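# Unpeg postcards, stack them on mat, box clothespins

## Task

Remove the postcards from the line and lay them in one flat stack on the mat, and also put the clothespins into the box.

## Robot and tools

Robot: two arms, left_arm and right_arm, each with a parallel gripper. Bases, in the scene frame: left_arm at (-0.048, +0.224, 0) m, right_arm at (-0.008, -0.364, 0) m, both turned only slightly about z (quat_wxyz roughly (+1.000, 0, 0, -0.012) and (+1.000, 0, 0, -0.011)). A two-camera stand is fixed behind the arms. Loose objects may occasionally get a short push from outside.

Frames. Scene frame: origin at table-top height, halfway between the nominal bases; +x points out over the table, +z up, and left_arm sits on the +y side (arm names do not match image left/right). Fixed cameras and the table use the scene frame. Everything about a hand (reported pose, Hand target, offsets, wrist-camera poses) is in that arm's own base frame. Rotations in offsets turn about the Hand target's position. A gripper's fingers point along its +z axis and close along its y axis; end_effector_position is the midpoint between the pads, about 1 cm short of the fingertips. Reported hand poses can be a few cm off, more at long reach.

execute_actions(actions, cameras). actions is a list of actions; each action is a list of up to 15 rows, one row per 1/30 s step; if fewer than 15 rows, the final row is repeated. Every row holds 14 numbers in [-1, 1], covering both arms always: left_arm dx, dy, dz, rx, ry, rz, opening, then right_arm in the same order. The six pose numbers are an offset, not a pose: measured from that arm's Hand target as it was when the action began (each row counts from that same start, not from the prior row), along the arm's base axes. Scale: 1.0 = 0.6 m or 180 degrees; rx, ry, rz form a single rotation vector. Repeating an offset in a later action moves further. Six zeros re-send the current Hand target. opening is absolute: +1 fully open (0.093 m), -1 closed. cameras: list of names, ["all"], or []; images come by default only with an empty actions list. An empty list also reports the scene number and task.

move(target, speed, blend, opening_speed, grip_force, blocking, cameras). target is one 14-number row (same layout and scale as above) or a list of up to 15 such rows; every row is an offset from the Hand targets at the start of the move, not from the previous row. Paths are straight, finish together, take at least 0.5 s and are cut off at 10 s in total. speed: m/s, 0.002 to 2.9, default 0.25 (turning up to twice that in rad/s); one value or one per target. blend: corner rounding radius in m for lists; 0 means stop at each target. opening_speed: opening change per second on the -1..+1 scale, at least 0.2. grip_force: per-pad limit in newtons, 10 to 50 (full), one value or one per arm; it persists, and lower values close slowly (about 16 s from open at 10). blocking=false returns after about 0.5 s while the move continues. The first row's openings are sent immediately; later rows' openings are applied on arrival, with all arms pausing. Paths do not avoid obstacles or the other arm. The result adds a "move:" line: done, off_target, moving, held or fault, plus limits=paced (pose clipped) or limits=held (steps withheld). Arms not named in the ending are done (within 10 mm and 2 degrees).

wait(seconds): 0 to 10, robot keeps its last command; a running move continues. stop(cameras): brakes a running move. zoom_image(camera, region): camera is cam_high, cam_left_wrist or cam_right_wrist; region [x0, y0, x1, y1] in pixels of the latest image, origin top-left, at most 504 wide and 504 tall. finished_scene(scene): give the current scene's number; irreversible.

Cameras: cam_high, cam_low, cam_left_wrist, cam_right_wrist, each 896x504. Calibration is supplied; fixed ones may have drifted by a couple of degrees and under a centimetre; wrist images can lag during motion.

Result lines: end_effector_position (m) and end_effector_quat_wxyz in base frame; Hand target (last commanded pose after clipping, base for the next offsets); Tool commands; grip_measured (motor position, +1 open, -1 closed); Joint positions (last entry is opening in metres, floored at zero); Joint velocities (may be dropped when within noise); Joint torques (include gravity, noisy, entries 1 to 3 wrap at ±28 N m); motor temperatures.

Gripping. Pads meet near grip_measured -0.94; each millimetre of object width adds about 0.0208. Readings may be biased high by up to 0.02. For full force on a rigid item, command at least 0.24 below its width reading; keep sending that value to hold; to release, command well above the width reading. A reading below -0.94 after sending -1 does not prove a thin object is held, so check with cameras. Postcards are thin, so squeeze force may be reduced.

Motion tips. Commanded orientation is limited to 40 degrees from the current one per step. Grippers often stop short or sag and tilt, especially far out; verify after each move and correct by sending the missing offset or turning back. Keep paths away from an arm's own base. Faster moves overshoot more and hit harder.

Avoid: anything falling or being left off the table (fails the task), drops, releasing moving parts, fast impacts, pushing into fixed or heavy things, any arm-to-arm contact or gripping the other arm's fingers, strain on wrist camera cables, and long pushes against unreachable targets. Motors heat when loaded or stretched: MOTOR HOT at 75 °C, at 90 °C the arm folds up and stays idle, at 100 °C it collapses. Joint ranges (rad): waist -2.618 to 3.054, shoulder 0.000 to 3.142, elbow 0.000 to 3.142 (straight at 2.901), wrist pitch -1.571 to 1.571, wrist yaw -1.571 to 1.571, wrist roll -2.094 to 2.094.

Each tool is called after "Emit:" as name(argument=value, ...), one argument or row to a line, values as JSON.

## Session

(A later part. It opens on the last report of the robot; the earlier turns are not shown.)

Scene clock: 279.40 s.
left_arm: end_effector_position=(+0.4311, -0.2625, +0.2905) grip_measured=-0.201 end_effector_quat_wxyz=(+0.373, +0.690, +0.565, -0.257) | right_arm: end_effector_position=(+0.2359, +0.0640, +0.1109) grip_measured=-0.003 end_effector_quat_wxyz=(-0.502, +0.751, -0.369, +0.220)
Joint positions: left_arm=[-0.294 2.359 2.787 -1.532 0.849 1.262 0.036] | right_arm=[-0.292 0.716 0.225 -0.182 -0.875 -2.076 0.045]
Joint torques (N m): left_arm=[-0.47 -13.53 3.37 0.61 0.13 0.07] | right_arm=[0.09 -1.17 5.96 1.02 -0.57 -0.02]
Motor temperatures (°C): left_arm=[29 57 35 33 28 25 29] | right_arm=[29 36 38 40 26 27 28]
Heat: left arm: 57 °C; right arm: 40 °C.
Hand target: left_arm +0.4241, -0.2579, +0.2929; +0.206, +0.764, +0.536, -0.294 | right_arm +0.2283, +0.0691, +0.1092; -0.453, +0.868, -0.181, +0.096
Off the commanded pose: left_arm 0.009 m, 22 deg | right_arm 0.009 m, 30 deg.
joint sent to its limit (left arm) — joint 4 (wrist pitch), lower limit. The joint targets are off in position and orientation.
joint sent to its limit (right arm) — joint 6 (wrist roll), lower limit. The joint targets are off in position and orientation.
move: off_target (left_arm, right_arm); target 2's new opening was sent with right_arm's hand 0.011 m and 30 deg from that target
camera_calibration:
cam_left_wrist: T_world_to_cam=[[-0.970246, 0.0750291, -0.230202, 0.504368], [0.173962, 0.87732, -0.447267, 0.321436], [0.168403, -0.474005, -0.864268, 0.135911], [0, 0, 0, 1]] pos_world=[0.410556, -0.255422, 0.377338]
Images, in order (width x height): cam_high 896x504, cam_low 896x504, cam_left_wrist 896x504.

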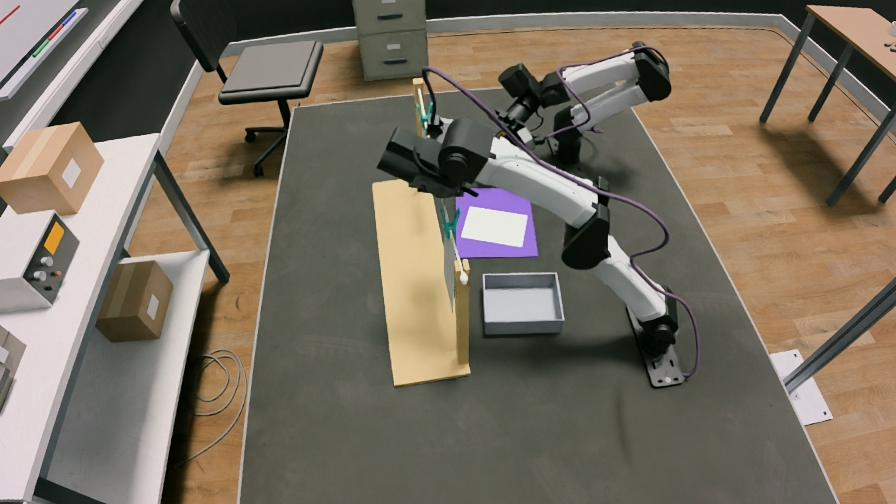

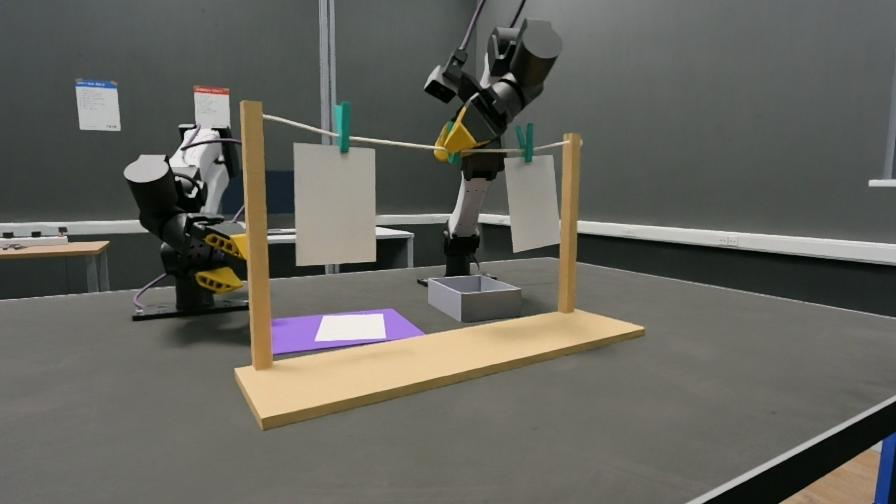

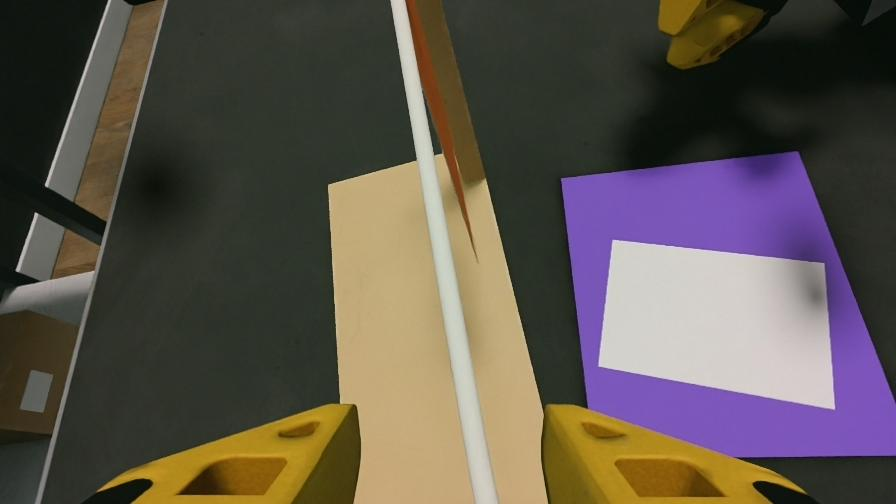

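Emit:
move(
  target=[
    [0,0,0.005,0,0,0,0.15,0,0,0,0,0,0,0],
    [0,0.012,0.032,0,0,0,0.15,0,0,0,0,0,0,0],
  ],
  speed=0.06,
  cameras=["cam_low","cam_left_wrist"],
)

Emit:
zoom_image(
  camera="cam_low",
  region=[410, 80, 490, 180],
)

Scene clock: 288.73 s.
left_arm: end_effector_position=(+0.4339, -0.2578, +0.2905) grip_measured=+0.149 end_effector_quat_wxyz=(+0.374, +0.687, +0.569, -0.255) | right_arm: end_effector_position=(+0.2356, +0.0641, +0.1105) grip_measured=-0.003 end_effector_quat_wxyz=(-0.502, +0.751, -0.370, +0.219)
Joint positions: left_arm=[-0.283 2.359 2.787 -1.532 0.849 1.26 0.052] | right_arm=[-0.292 0.716 0.225 -0.185 -0.875 -2.076 0.045]
Joint torques (N m): left_arm=[0.85 -15.1 6.02 0.68 0.24 -0.16] | right_arm=[0.14 -1.33 6.05 1.03 -0.54 -0.02]
Motor temperatures (°C): left_arm=[29 59 35 33 28 25 29] | right_arm=[29 35 37 39 26 27 28]
Heat: left arm: 59 °C; right arm: 39 °C.
Hand target: left_arm +0.4241, -0.2507, +0.3121; +0.206, +0.764, +0.536, -0.294 | right_arm +0.2283, +0.0691, +0.1092; -0.453, +0.868, -0.181, +0.096
Off the commanded pose: left_arm 0.025 m, 22 deg | right_arm 0.009 m, 30 deg.
joint sent to its limit (left arm) — joint 4 (wrist pitch), lower limit. The joint targets are off in position and orientation.
joint sent to its limit (right arm) — joint 6 (wrist roll), lower limit. The joint targets are off in position and orientation.
move: off_target (left_arm, right_arm)
camera_calibration:
cam_left_wrist: T_world_to_cam=[[-0.971332, 0.0636898, -0.229035, 0.503914], [0.163187, 0.87923, -0.447576, 0.322144], [0.172868, -0.472121, -0.864418, 0.136208], [0, 0, 0, 1]] pos_world=[0.413352, -0.251026, 0.377338]
Images, in order (width x height): cam_low 896x504, cam_left_wrist 896x504.

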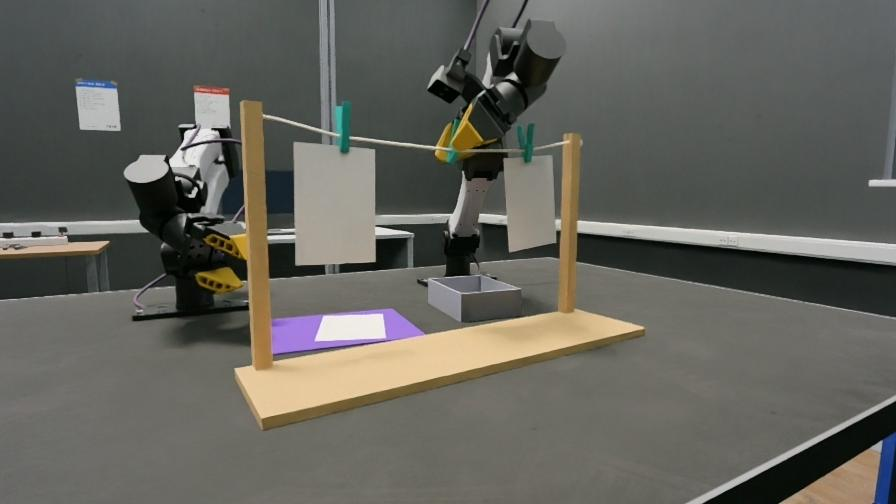

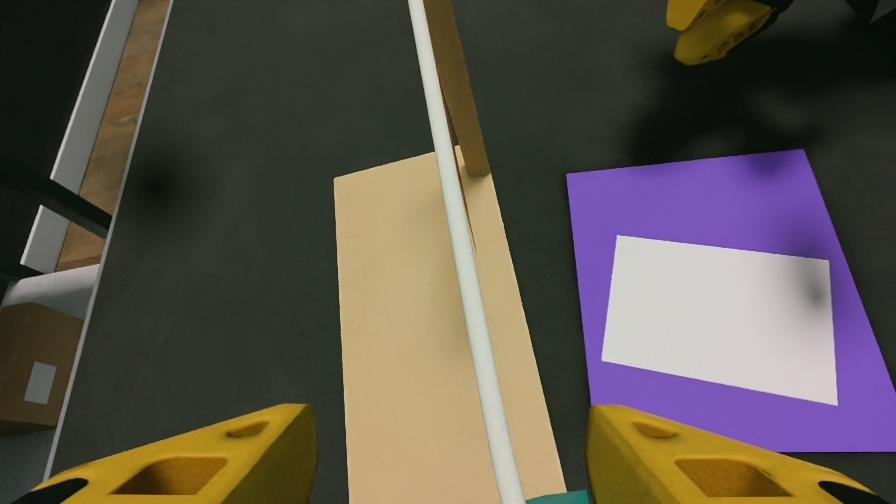

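Scaled by 5.040.

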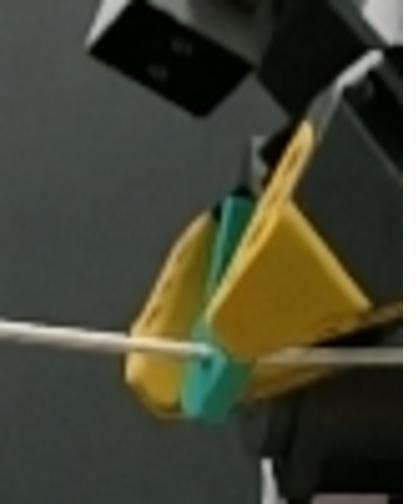

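Emit:
move(
  target=[-0.01,0.0,0.02,0,0,0,0.15,-0.05,-0.05,0.05,0,0,0,0],
  speed=0.06,
  cameras=["cam_low","cam_left_wrist"],
)

Emit:
zoom_image(
  camera="cam_low",
  region=[410, 80, 490, 180],
)

Scene clock: 296.53 s.
left_arm: end_effector_position=(+0.4313, -0.2571, +0.2977) grip_measured=+0.149 end_effector_quat_wxyz=(+0.377, +0.682, +0.572, -0.255) | right_arm: end_effector_position=(+0.1995, +0.0412, +0.1284) grip_measured=-0.003 end_effector_quat_wxyz=(-0.417, +0.746, -0.451, +0.257)
Joint positions: left_arm=[-0.283 2.344 2.787 -1.532 0.849 1.241 0.052] | right_arm=[-0.33 0.371 0.353 -0.702 -0.663 -2.076 0.045]
Joint torques (N m): left_arm=[0.47 -15.79 6.04 0.66 0.29 -0.15] | right_arm=[0.4 2.65 10.47 1.07 -0.07 -0.02]
Motor temperatures (°C): left_arm=[29 59 36 33 28 25 28] | right_arm=[29 34 38 39 26 27 28]
Heat: left arm: 59 °C; right arm: 39 °C.
Hand target: left_arm +0.4181, -0.2507, +0.3241; +0.206, +0.764, +0.536, -0.294 | right_arm +0.1983, +0.0391, +0.1392; -0.453, +0.868, -0.181, +0.096
Off the commanded pose: left_arm 0.030 m, 23 deg | right_arm 0.011 m, 39 deg.
joint sent to its limit (left arm) — joint 4 (wrist pitch), lower limit. The joint targets are off in position and orientation.
joint sent to its limit (right arm) — joint 6 (wrist roll), lower limit. The joint targets are off in position and orientation.
move: off_target (left_arm, right_arm)
camera_calibration:
cam_left_wrist: T_world_to_cam=[[-0.972298, 0.0509441, -0.228127, 0.499827], [0.152304, 0.87842, -0.452971, 0.331185], [0.177315, -0.475167, -0.861844, 0.139814], [0, 0, 0, 1]] pos_world=[0.410749, -0.249947, 0.384539]
Images, in order (width x height): cam_low 896x504, cam_left_wrist 896x504.

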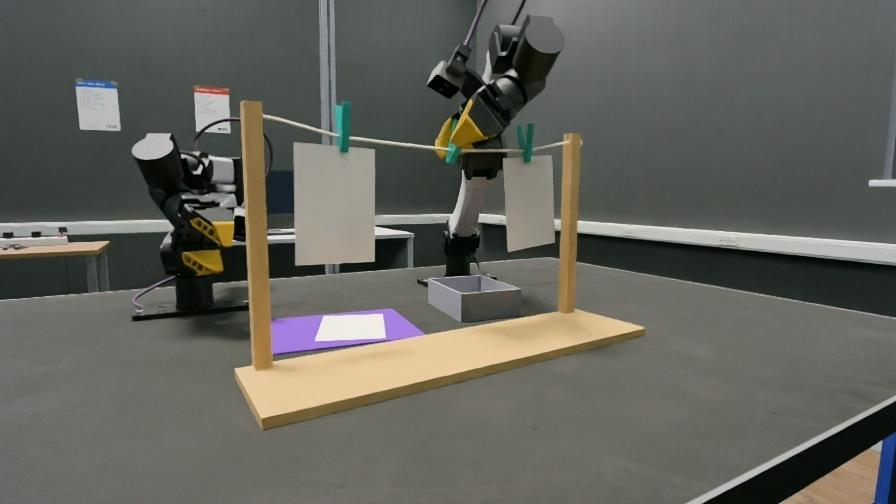

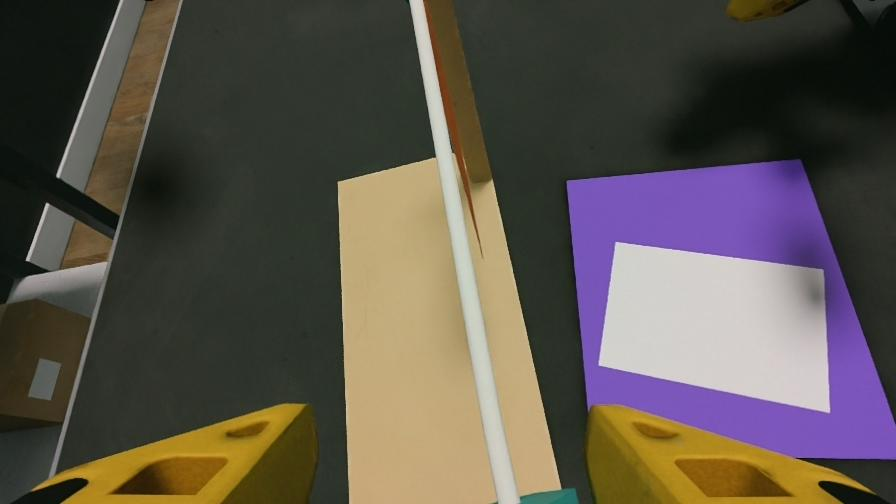

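Scaled by 5.040.

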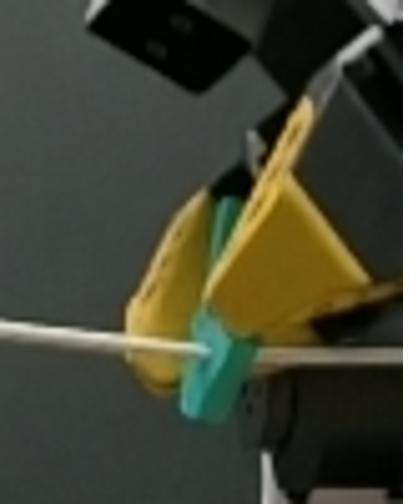

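Emit:
move(
  target=[
    [0,0,0.02,0,0,0,0.15,0,0,0,0,0,0,0],
    [0,0,0.02,0,0,0,-1,0,0,0,0,0,0,0],
  ],
  speed=0.06,
  opening_speed=1,
  cameras=["cam_low","cam_left_wrist"],
)

Emit:
zoom_image(
  camera="cam_low",
  region=[410, 80, 490, 180],
)

Scene clock: 303.83 s.
left_arm: end_effector_position=(+0.4297, -0.2597, +0.3076) grip_measured=-0.762 end_effector_quat_wxyz=(+0.386, +0.677, +0.573, -0.253) | right_arm: end_effector_position=(+0.1996, +0.0410, +0.1283) grip_measured=-0.003 end_effector_quat_wxyz=(-0.416, +0.746, -0.451, +0.258)
Joint positions: left_arm=[-0.289 2.344 2.823 -1.532 0.849 1.21 0.009] | right_arm=[-0.33 0.371 0.353 -0.702 -0.661 -2.076 0.045]
Joint torques (N m): left_arm=[0.72 -15.24 6.74 0.71 0.37 -0.14] | right_arm=[0.58 2.62 10.3 1.11 -0.08 0.01]
Motor temperatures (°C): left_arm=[29 59 37 33 28 25 28] | right_arm=[29 34 39 38 26 27 28]
Heat: left arm: 59 °C; right arm: 39 °C.
Hand target: left_arm +0.4181, -0.2507, +0.3361; +0.206, +0.764, +0.536, -0.294 | right_arm +0.1992, +0.0404, +0.1390; -0.411, +0.749, -0.452, +0.258 (not the last commanded pose)
Off the commanded pose: left_arm 0.032 m, 24 deg | right_arm 0.011 m, 39 deg.
joint sent to its limit (left arm) — joint 4 (wrist pitch), lower limit. The joint targets are off in position and orientation.
move: off_target (left_arm, right_arm); target 2's new opening was sent with left_arm's hand 0.032 m and 24 deg from that target
camera_calibration:
cam_left_wrist: T_world_to_cam=[[-0.970718, 0.0366034, -0.237418, 0.499108], [0.146155, 0.874342, -0.462778, 0.342788], [0.190645, -0.483927, -0.85409, 0.136994], [0, 0, 0, 1]] pos_world=[0.408276, -0.251688, 0.394137]
Images, in order (width x height): cam_low 896x504, cam_left_wrist 896x504.

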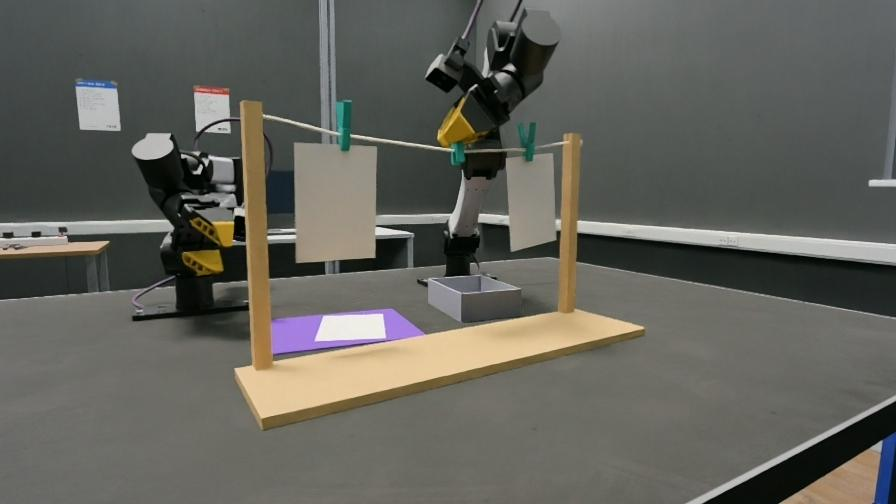

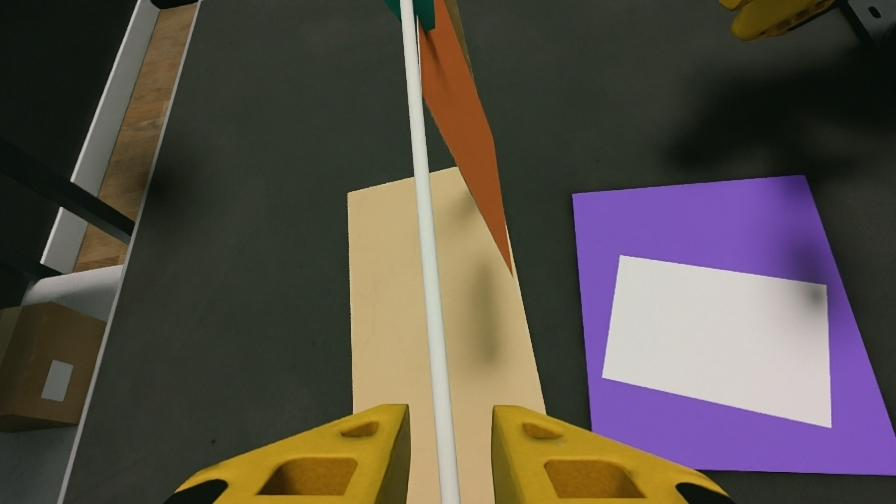

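Scaled by 5.040.

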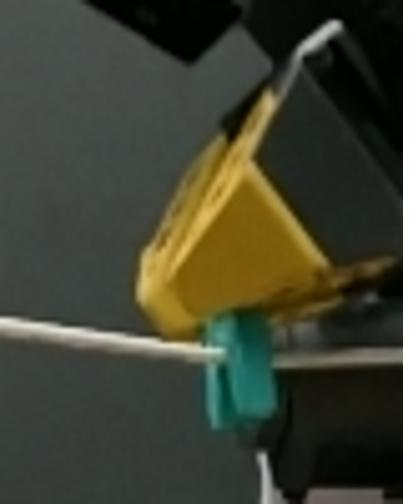

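Emit:
move(
  target=[0.02,0.01,0.075,-0.08,0.03,0,-1,0,0,0,0,0,0,0],
  speed=0.08,
  cameras=["cam_low","cam_left_wrist"],
)

Emit:
zoom_image(
  camera="cam_low",
  region=[410, 80, 490, 180],
)

Scene clock: 309.20 s.
left_arm: end_effector_position=(+0.4341, -0.2429, +0.3495) grip_measured=-0.769 end_effector_quat_wxyz=(+0.429, +0.589, +0.574, -0.374) | right_arm: end_effector_position=(+0.1996, +0.0410, +0.1283) grip_measured=-0.003 end_effector_quat_wxyz=(-0.416, +0.746, -0.451, +0.258)
Joint positions: left_arm=[-0.199 2.344 2.832 -1.469 1.133 1.017 0.008] | right_arm=[-0.33 0.371 0.353 -0.702 -0.661 -2.076 0.045]
Joint torques (N m): left_arm=[0.65 -13.59 6.68 1.51 0.77 -0.19] | right_arm=[0.58 2.61 10.26 1.12 -0.09 0.02]
Motor temperatures (°C): left_arm=[29 59 37 33 28 25 29] | right_arm=[29 34 40 38 26 27 28]
Heat: left arm: 59 °C; right arm: 40 °C.
Hand target: left_arm +0.4301, -0.2447, +0.3811; +0.274, +0.717, +0.504, -0.395 | right_arm +0.1992, +0.0404, +0.1390; -0.411, +0.749, -0.452, +0.258
Off the commanded pose: left_arm 0.032 m, 25 deg | right_arm 0.011 m, 1 deg.
elbow stopped short (left arm): the move would have taken joint 3 (elbow) straighter than the controller allows.
move: off_target (left_arm, right_arm)
camera_calibration:
cam_left_wrist: T_world_to_cam=[[-0.996177, -0.0368204, -0.0792162, 0.450717], [0.0282105, 0.72264, -0.690648, 0.440942], [0.0826748, -0.690243, -0.718839, 0.129525], [0, 0, 0, 1]] pos_world=[0.425847, -0.212643, 0.433348]
Images, in order (width x height): cam_low 896x504, cam_left_wrist 896x504.

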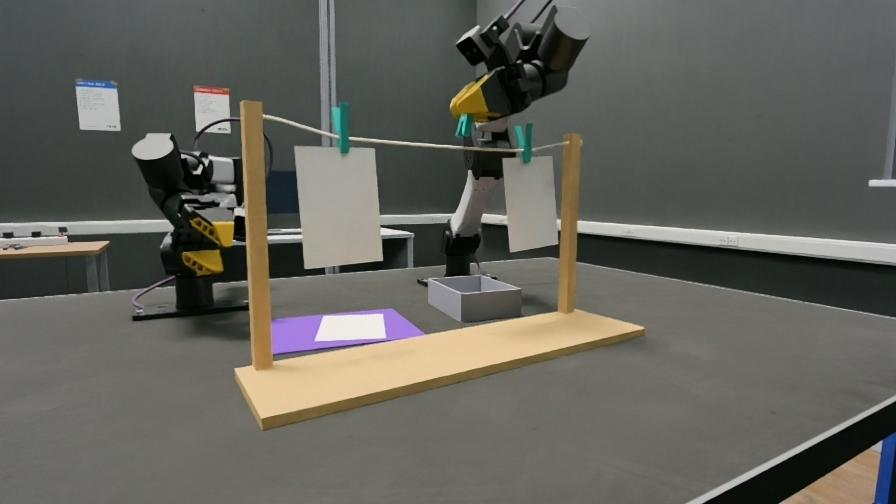

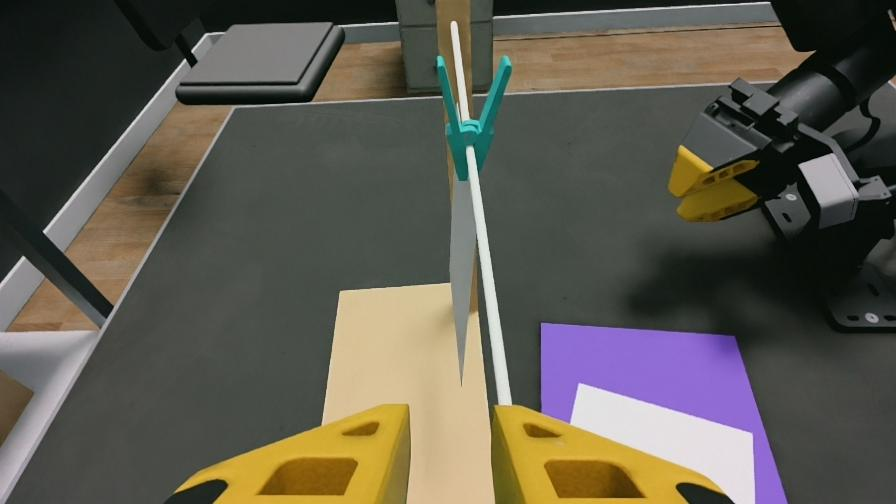

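Scaled by 5.040.

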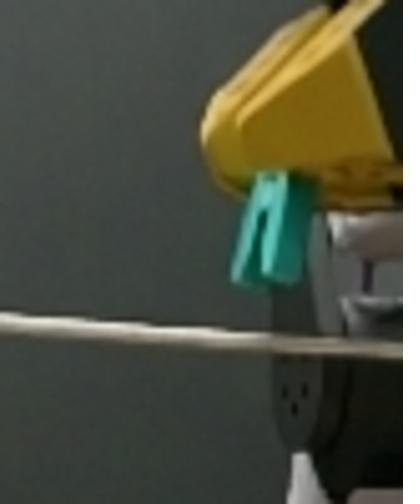

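Emit:
move(
  target=[
    [-0.25,0.07,0,0,0,0,-1,0.03,0.1,0.035,0.434,0.259,0.031,0],
    [-0.25,0.258,-0.3,0.12,-0.044,0,-1,0.1,0.3,0.035,0.434,0.259,0.031,1],
    [-0.25,0.258,-0.47,0.12,-0.044,0,-1,0.1,0.36,0.035,0.434,0.259,0.031,1],
  ],
  blend=[0.04,0.04,0],
  speed=0.2,
  cameras=["all"],
)

Scene clock: 323.43 s.
left_arm: end_effector_position=(+0.2782, -0.0892, +0.1057) grip_measured=-0.769 end_effector_quat_wxyz=(+0.171, +0.768, +0.563, -0.253) | right_arm: end_effector_position=(+0.2471, +0.2506, +0.1329) grip_measured=+1.000 end_effector_quat_wxyz=(+0.549, -0.388, +0.627, +0.394)
Joint positions: left_arm=[0.01 1.812 1.35 -1.352 0.578 1.96 0.008] | right_arm=[0.483 1.541 0.228 1.2 -0.691 -0.005 0.093]
Joint torques (N m): left_arm=[-0.2 -6.61 3.64 0.11 0.07 0.09] | right_arm=[0.43 -3.66 7.53 2.7 0.2 0.16]
Motor temperatures (°C): left_arm=[29 56 37 33 28 25 29] | right_arm=[29 33 40 40 26 27 28]
Heat: left arm: 56 °C; right arm: 40 °C.
Hand target: left_arm +0.2801, -0.0899, +0.0991; +0.169, +0.782, +0.549, -0.243 | right_arm +0.2592, +0.2564, +0.1600; +0.592, -0.387, +0.591, +0.388
Off the commanded pose: left_arm 0.007 m, 2 deg | right_arm 0.030 m, 6 deg.
move: off_target (right_arm); blend cut to 0 m at target 2; target 2's new opening was sent with right_arm's hand 0.010 m and 4 deg from that target
camera_calibration:
cam_left_wrist: T_world_to_cam=[[-0.953275, 0.301772, 0.0141871, 0.290013], [0.294778, 0.939408, -0.174981, 0.0565554], [-0.0661317, -0.162623, -0.98447, 0.189883], [0, 0, 0, 1]] pos_world=[0.272348, -0.109767, 0.192715]
cam_right_wrist: T_world_to_cam=[[0.925791, -0.372561, -0.0641008, -0.126477], [-0.232534, -0.427529, -0.873583, 0.321368], [0.298058, 0.823661, -0.482436, -0.131893], [0, 0, 0, 1]] pos_world=[0.231132, 0.198909, 0.209005]

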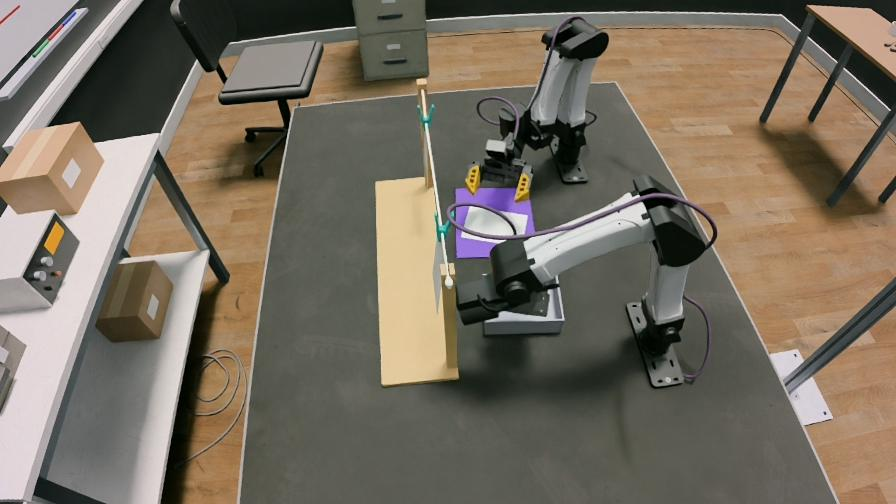

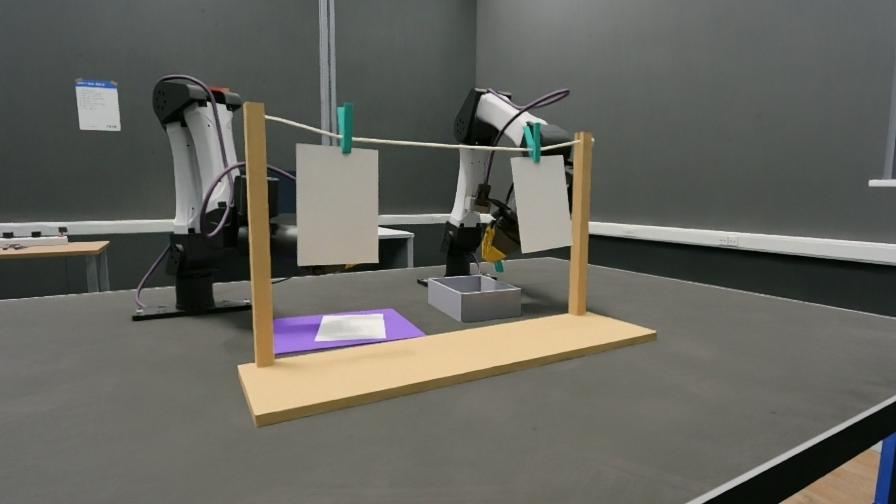

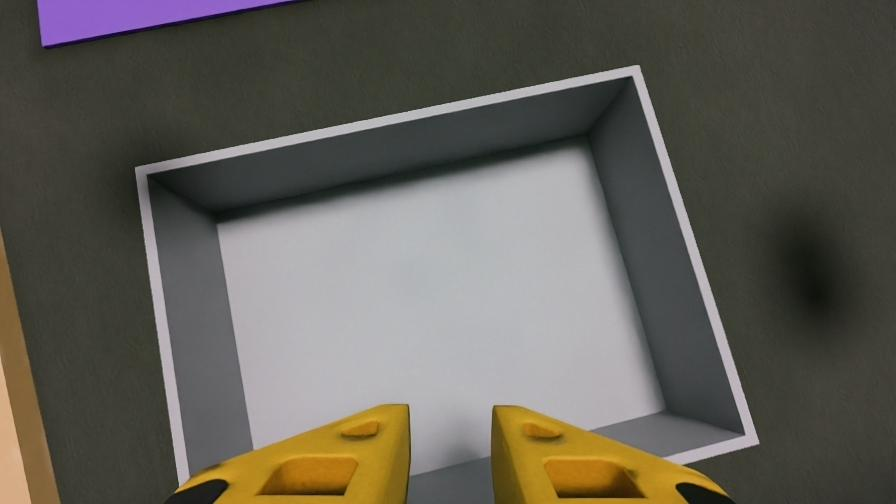

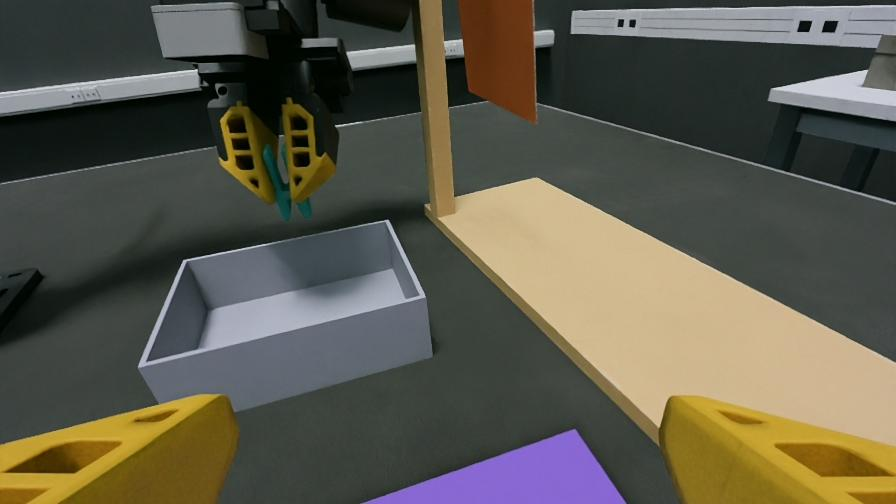

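Emit:
move(
  target=[
    [-0.01,-0.05,0,0,0,0,-1,0,0,0,0,0,0,1],
    [-0.01,-0.05,-0.055,0,0,0,-1,0,0,0,0,0,0,1],
    [-0.01,-0.05,-0.055,0,0,0,0.2,0,0,0,0,0,0,1],
  ],
  blend=[0.015,0,0],
  speed=0.12,
  opening_speed=1,
  cameras=["cam_left_wrist","cam_right_wrist"],
)

Scene clock: 327.83 s.
left_arm: end_effector_position=(+0.2744, -0.1196, +0.0719) grip_measured=+0.199 end_effector_quat_wxyz=(+0.170, +0.783, +0.547, -0.241) | right_arm: end_effector_position=(+0.2471, +0.2506, +0.1329) grip_measured=+1.000 end_effector_quat_wxyz=(+0.549, -0.388, +0.627, +0.394)
Joint positions: left_arm=[-0.099 1.812 1.224 -1.148 0.578 1.873 0.055] | right_arm=[0.483 1.541 0.228 1.2 -0.691 -0.005 0.093]
Joint torques (N m): left_arm=[-0.06 -6.24 3.38 0.17 0.28 -0.11] | right_arm=[0.42 -3.62 7.47 2.7 0.2 0.16]
Motor temperatures (°C): left_arm=[29 55 36 33 28 25 29] | right_arm=[29 33 41 41 26 27 28]
Heat: left arm: 55 °C; right arm: 41 °C.
Hand target: left_arm +0.2741, -0.1199, +0.0661; +0.169, +0.782, +0.549, -0.243 | right_arm +0.2592, +0.2564, +0.1600; +0.592, -0.387, +0.591, +0.388
Off the commanded pose: left_arm 0.006 m, 0 deg | right_arm 0.030 m, 6 deg.
move: off_target (right_arm)
camera_calibration:
cam_left_wrist: T_world_to_cam=[[-0.941431, 0.337029, -0.0109512, 0.298834], [0.334674, 0.929894, -0.152611, 0.0666622], [-0.0412509, -0.147338, -0.988226, 0.146588], [0, 0, 0, 1]] pos_world=[0.265068, -0.141107, 0.158308]
cam_right_wrist: T_world_to_cam=[[0.925791, -0.372561, -0.0641008, -0.126477], [-0.232534, -0.427529, -0.873583, 0.321368], [0.298058, 0.823661, -0.482436, -0.131893], [0, 0, 0, 1]] pos_world=[0.231132, 0.198909, 0.209005]
Images, in order (width x height): cam_left_wrist 896x504, cam_right_wrist 896x504.

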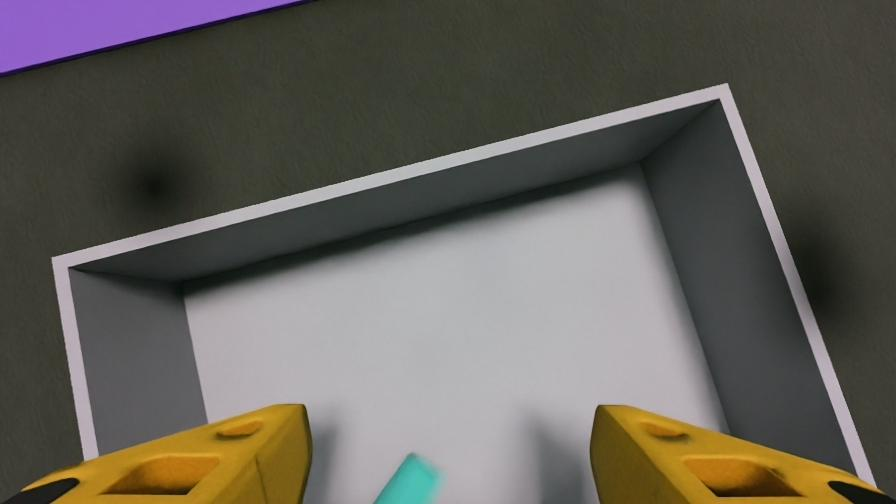

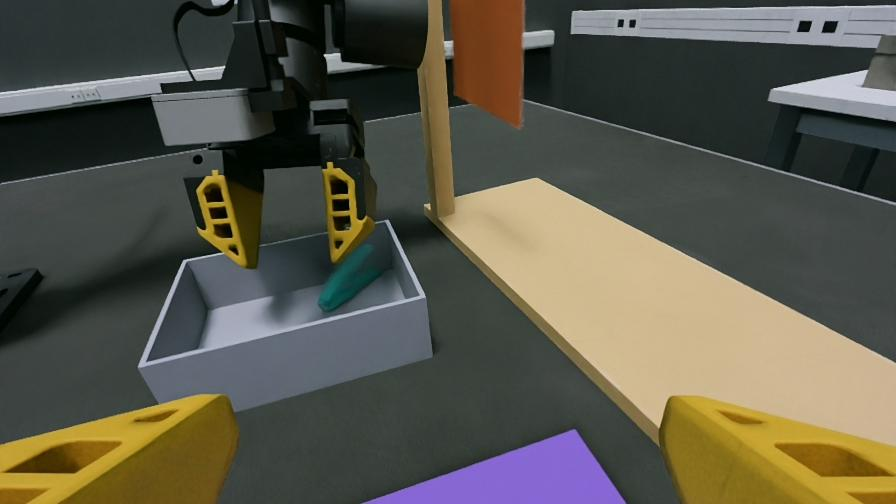

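Emit:
move(
  target=[
    [0,0.02,0.35,0,0,0,0.6,0,0,0.02,0,0,0,1],
    [0.16,0.09,0.53,0,0,0,1,0.11,0.15,0.025,0,0,0,1],
  ],
  blend=[0.03,0],
  speed=0.2,
  cameras=["all"],
)

Scene clock: 334.83 s.
left_arm: end_effector_position=(+0.3723, -0.0635, +0.3771) grip_measured=+1.000 end_effector_quat_wxyz=(+0.425, +0.682, +0.594, -0.019) | right_arm: end_effector_position=(+0.3123, +0.3429, +0.1713) grip_measured=+1.000 end_effector_quat_wxyz=(+0.588, -0.397, +0.582, +0.396)
Joint positions: left_arm=[0.13 1.776 2.306 -1.544 0.72 1.624 0.093] | right_arm=[0.641 1.816 0.661 1.162 -0.551 -0.002 0.093]
Joint torques (N m): left_arm=[0.79 -5.7 6.24 0.92 0.68 -0.18] | right_arm=[0.23 -6.68 8.38 1.43 0.27 0.14]
Heat: left arm: 53 °C; right arm: 41 °C.
Hand target: left_arm +0.3701, -0.0659, +0.3841; +0.183, +0.779, +0.553, -0.233 | right_arm +0.3252, +0.3464, +0.1750; +0.592, -0.387, +0.591, +0.388
Off the commanded pose: left_arm 0.008 m, 41 deg; orientation clipped | right_arm 0.014 m, 2 deg.
joint sent to its limit (left arm) — joint 4 (wrist pitch), lower limit. The joint targets are off in position and orientation.
move: off_target (left_arm, right_arm); target 2's new opening was sent with left_arm's hand 0.008 m and 41 deg from that target; limits=paced
camera_calibration:
cam_left_wrist: T_world_to_cam=[[-0.823332, -0.0746953, -0.562624, 0.513389], [0.0534452, 0.976693, -0.207879, 0.156688], [0.565039, -0.201223, -0.800151, 0.160513], [0, 0, 0, 1]] pos_world=[0.323619, -0.0823893, 0.449851]
cam_right_wrist: T_world_to_cam=[[0.9352, -0.353985, 0.00975019, -0.172009], [-0.133695, -0.378439, -0.91592, 0.369032], [0.327911, 0.855265, -0.401242, -0.242812], [0, 0, 0, 1]] pos_world=[0.289821, 0.286437, 0.242254]

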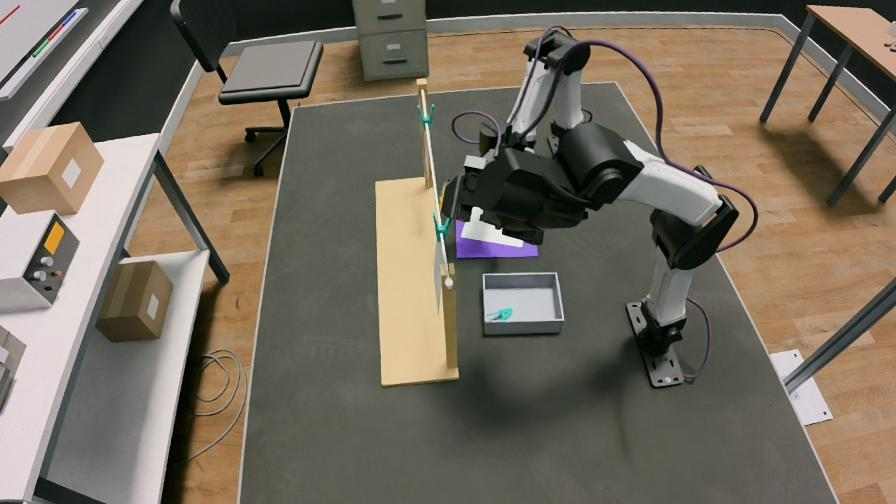

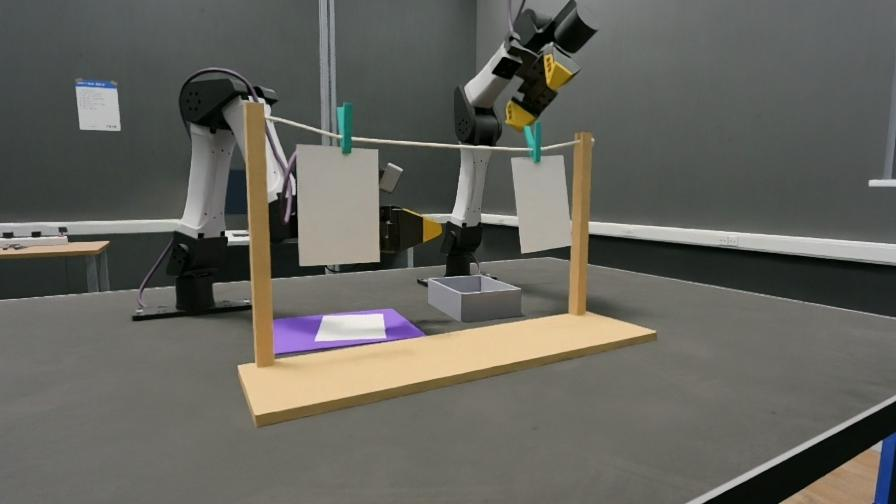

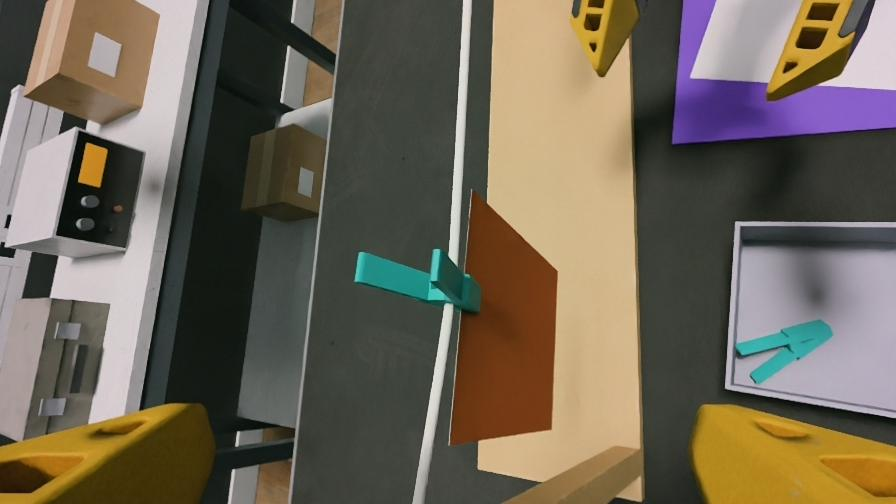

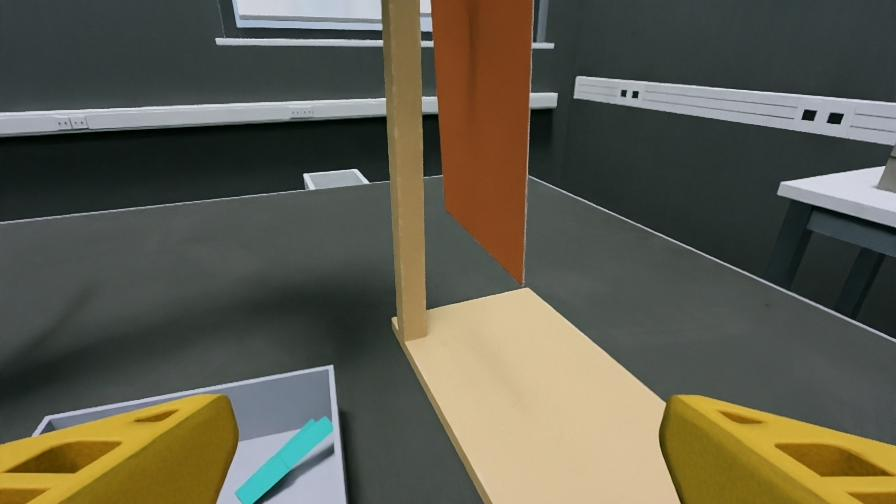

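Emit:
move(
  target=[0.02,0.0,0.02,0,0,0,1,0.08,0.135,-0.025,0,0,0,1],
  speed=0.15,
  cameras=["cam_right_wrist","cam_low"],
)

Scene clock: 340.40 s.
left_arm: end_effector_position=(+0.3843, -0.0652, +0.3881) grip_measured=+1.000 end_effector_quat_wxyz=(+0.443, +0.673, +0.592, -0.020) | right_arm: end_effector_position=(+0.3606, +0.4233, +0.1573) grip_measured=+1.000 end_effector_quat_wxyz=(+0.589, -0.397, +0.582, +0.397)
Joint positions: left_arm=[0.13 1.83 2.401 -1.544 0.746 1.589 0.093] | right_arm=[0.73 2.107 1.043 1.073 -0.462 -0.002 0.093]
Joint torques (N m): left_arm=[0.77 -6.02 6.53 0.98 0.67 -0.18] | right_arm=[0.38 -9.31 8.98 1.46 0.27 0.14]
Heat: left arm: 52 °C; right arm: 41 °C.
Hand target: left_arm +0.3821, -0.0659, +0.3961; +0.196, +0.776, +0.556, -0.223 | right_arm +0.3732, +0.4274, +0.1600; +0.592, -0.387, +0.591, +0.388
Off the commanded pose: left_arm 0.008 m, 41 deg; orientation clipped | right_arm 0.013 m, 2 deg.
joint sent to its limit (left arm) — joint 4 (wrist pitch), lower limit. The joint targets are off in position and orientation.
move: off_target (left_arm, right_arm); limits=paced
camera_calibration:
cam_right_wrist: T_world_to_cam=[[0.935181, -0.354032, 0.00983786, -0.188613], [-0.1331, -0.377057, -0.916577, 0.392405], [0.328207, 0.855856, -0.399738, -0.333644], [0, 0, 0, 1]] pos_world=[0.338121, 0.366735, 0.228154]
Images, in order (width x height): cam_low 896x504, cam_right_wrist 896x504.

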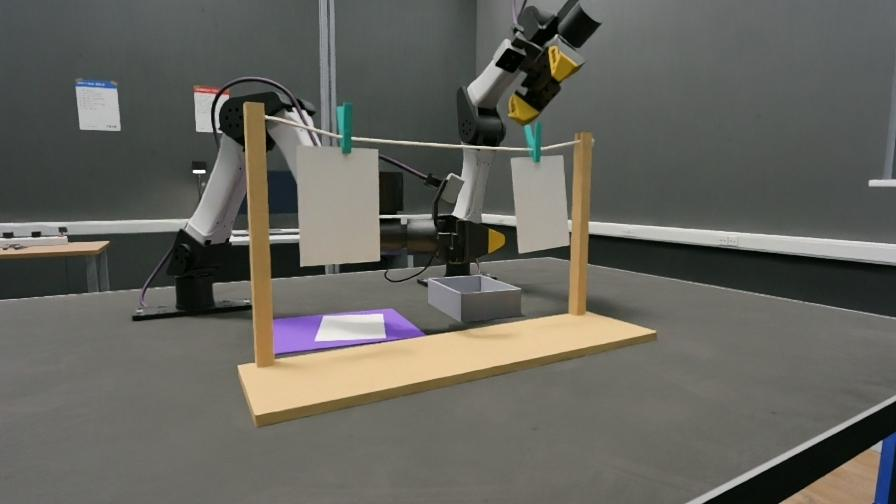

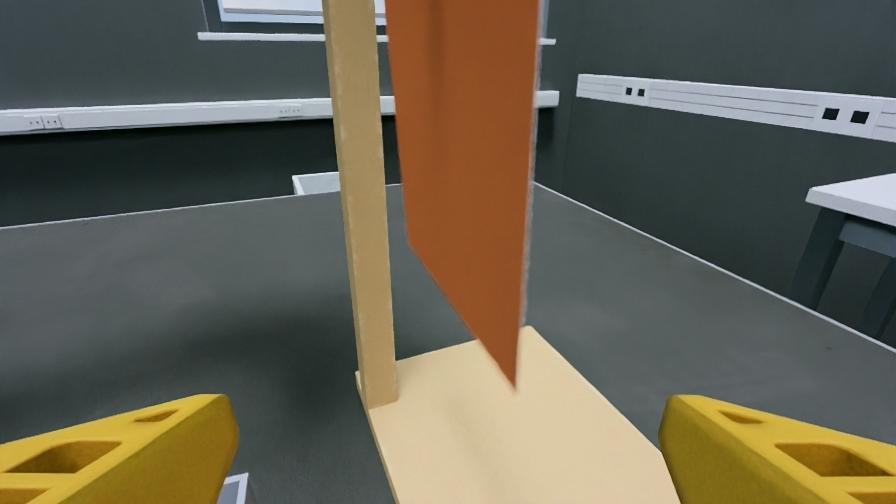

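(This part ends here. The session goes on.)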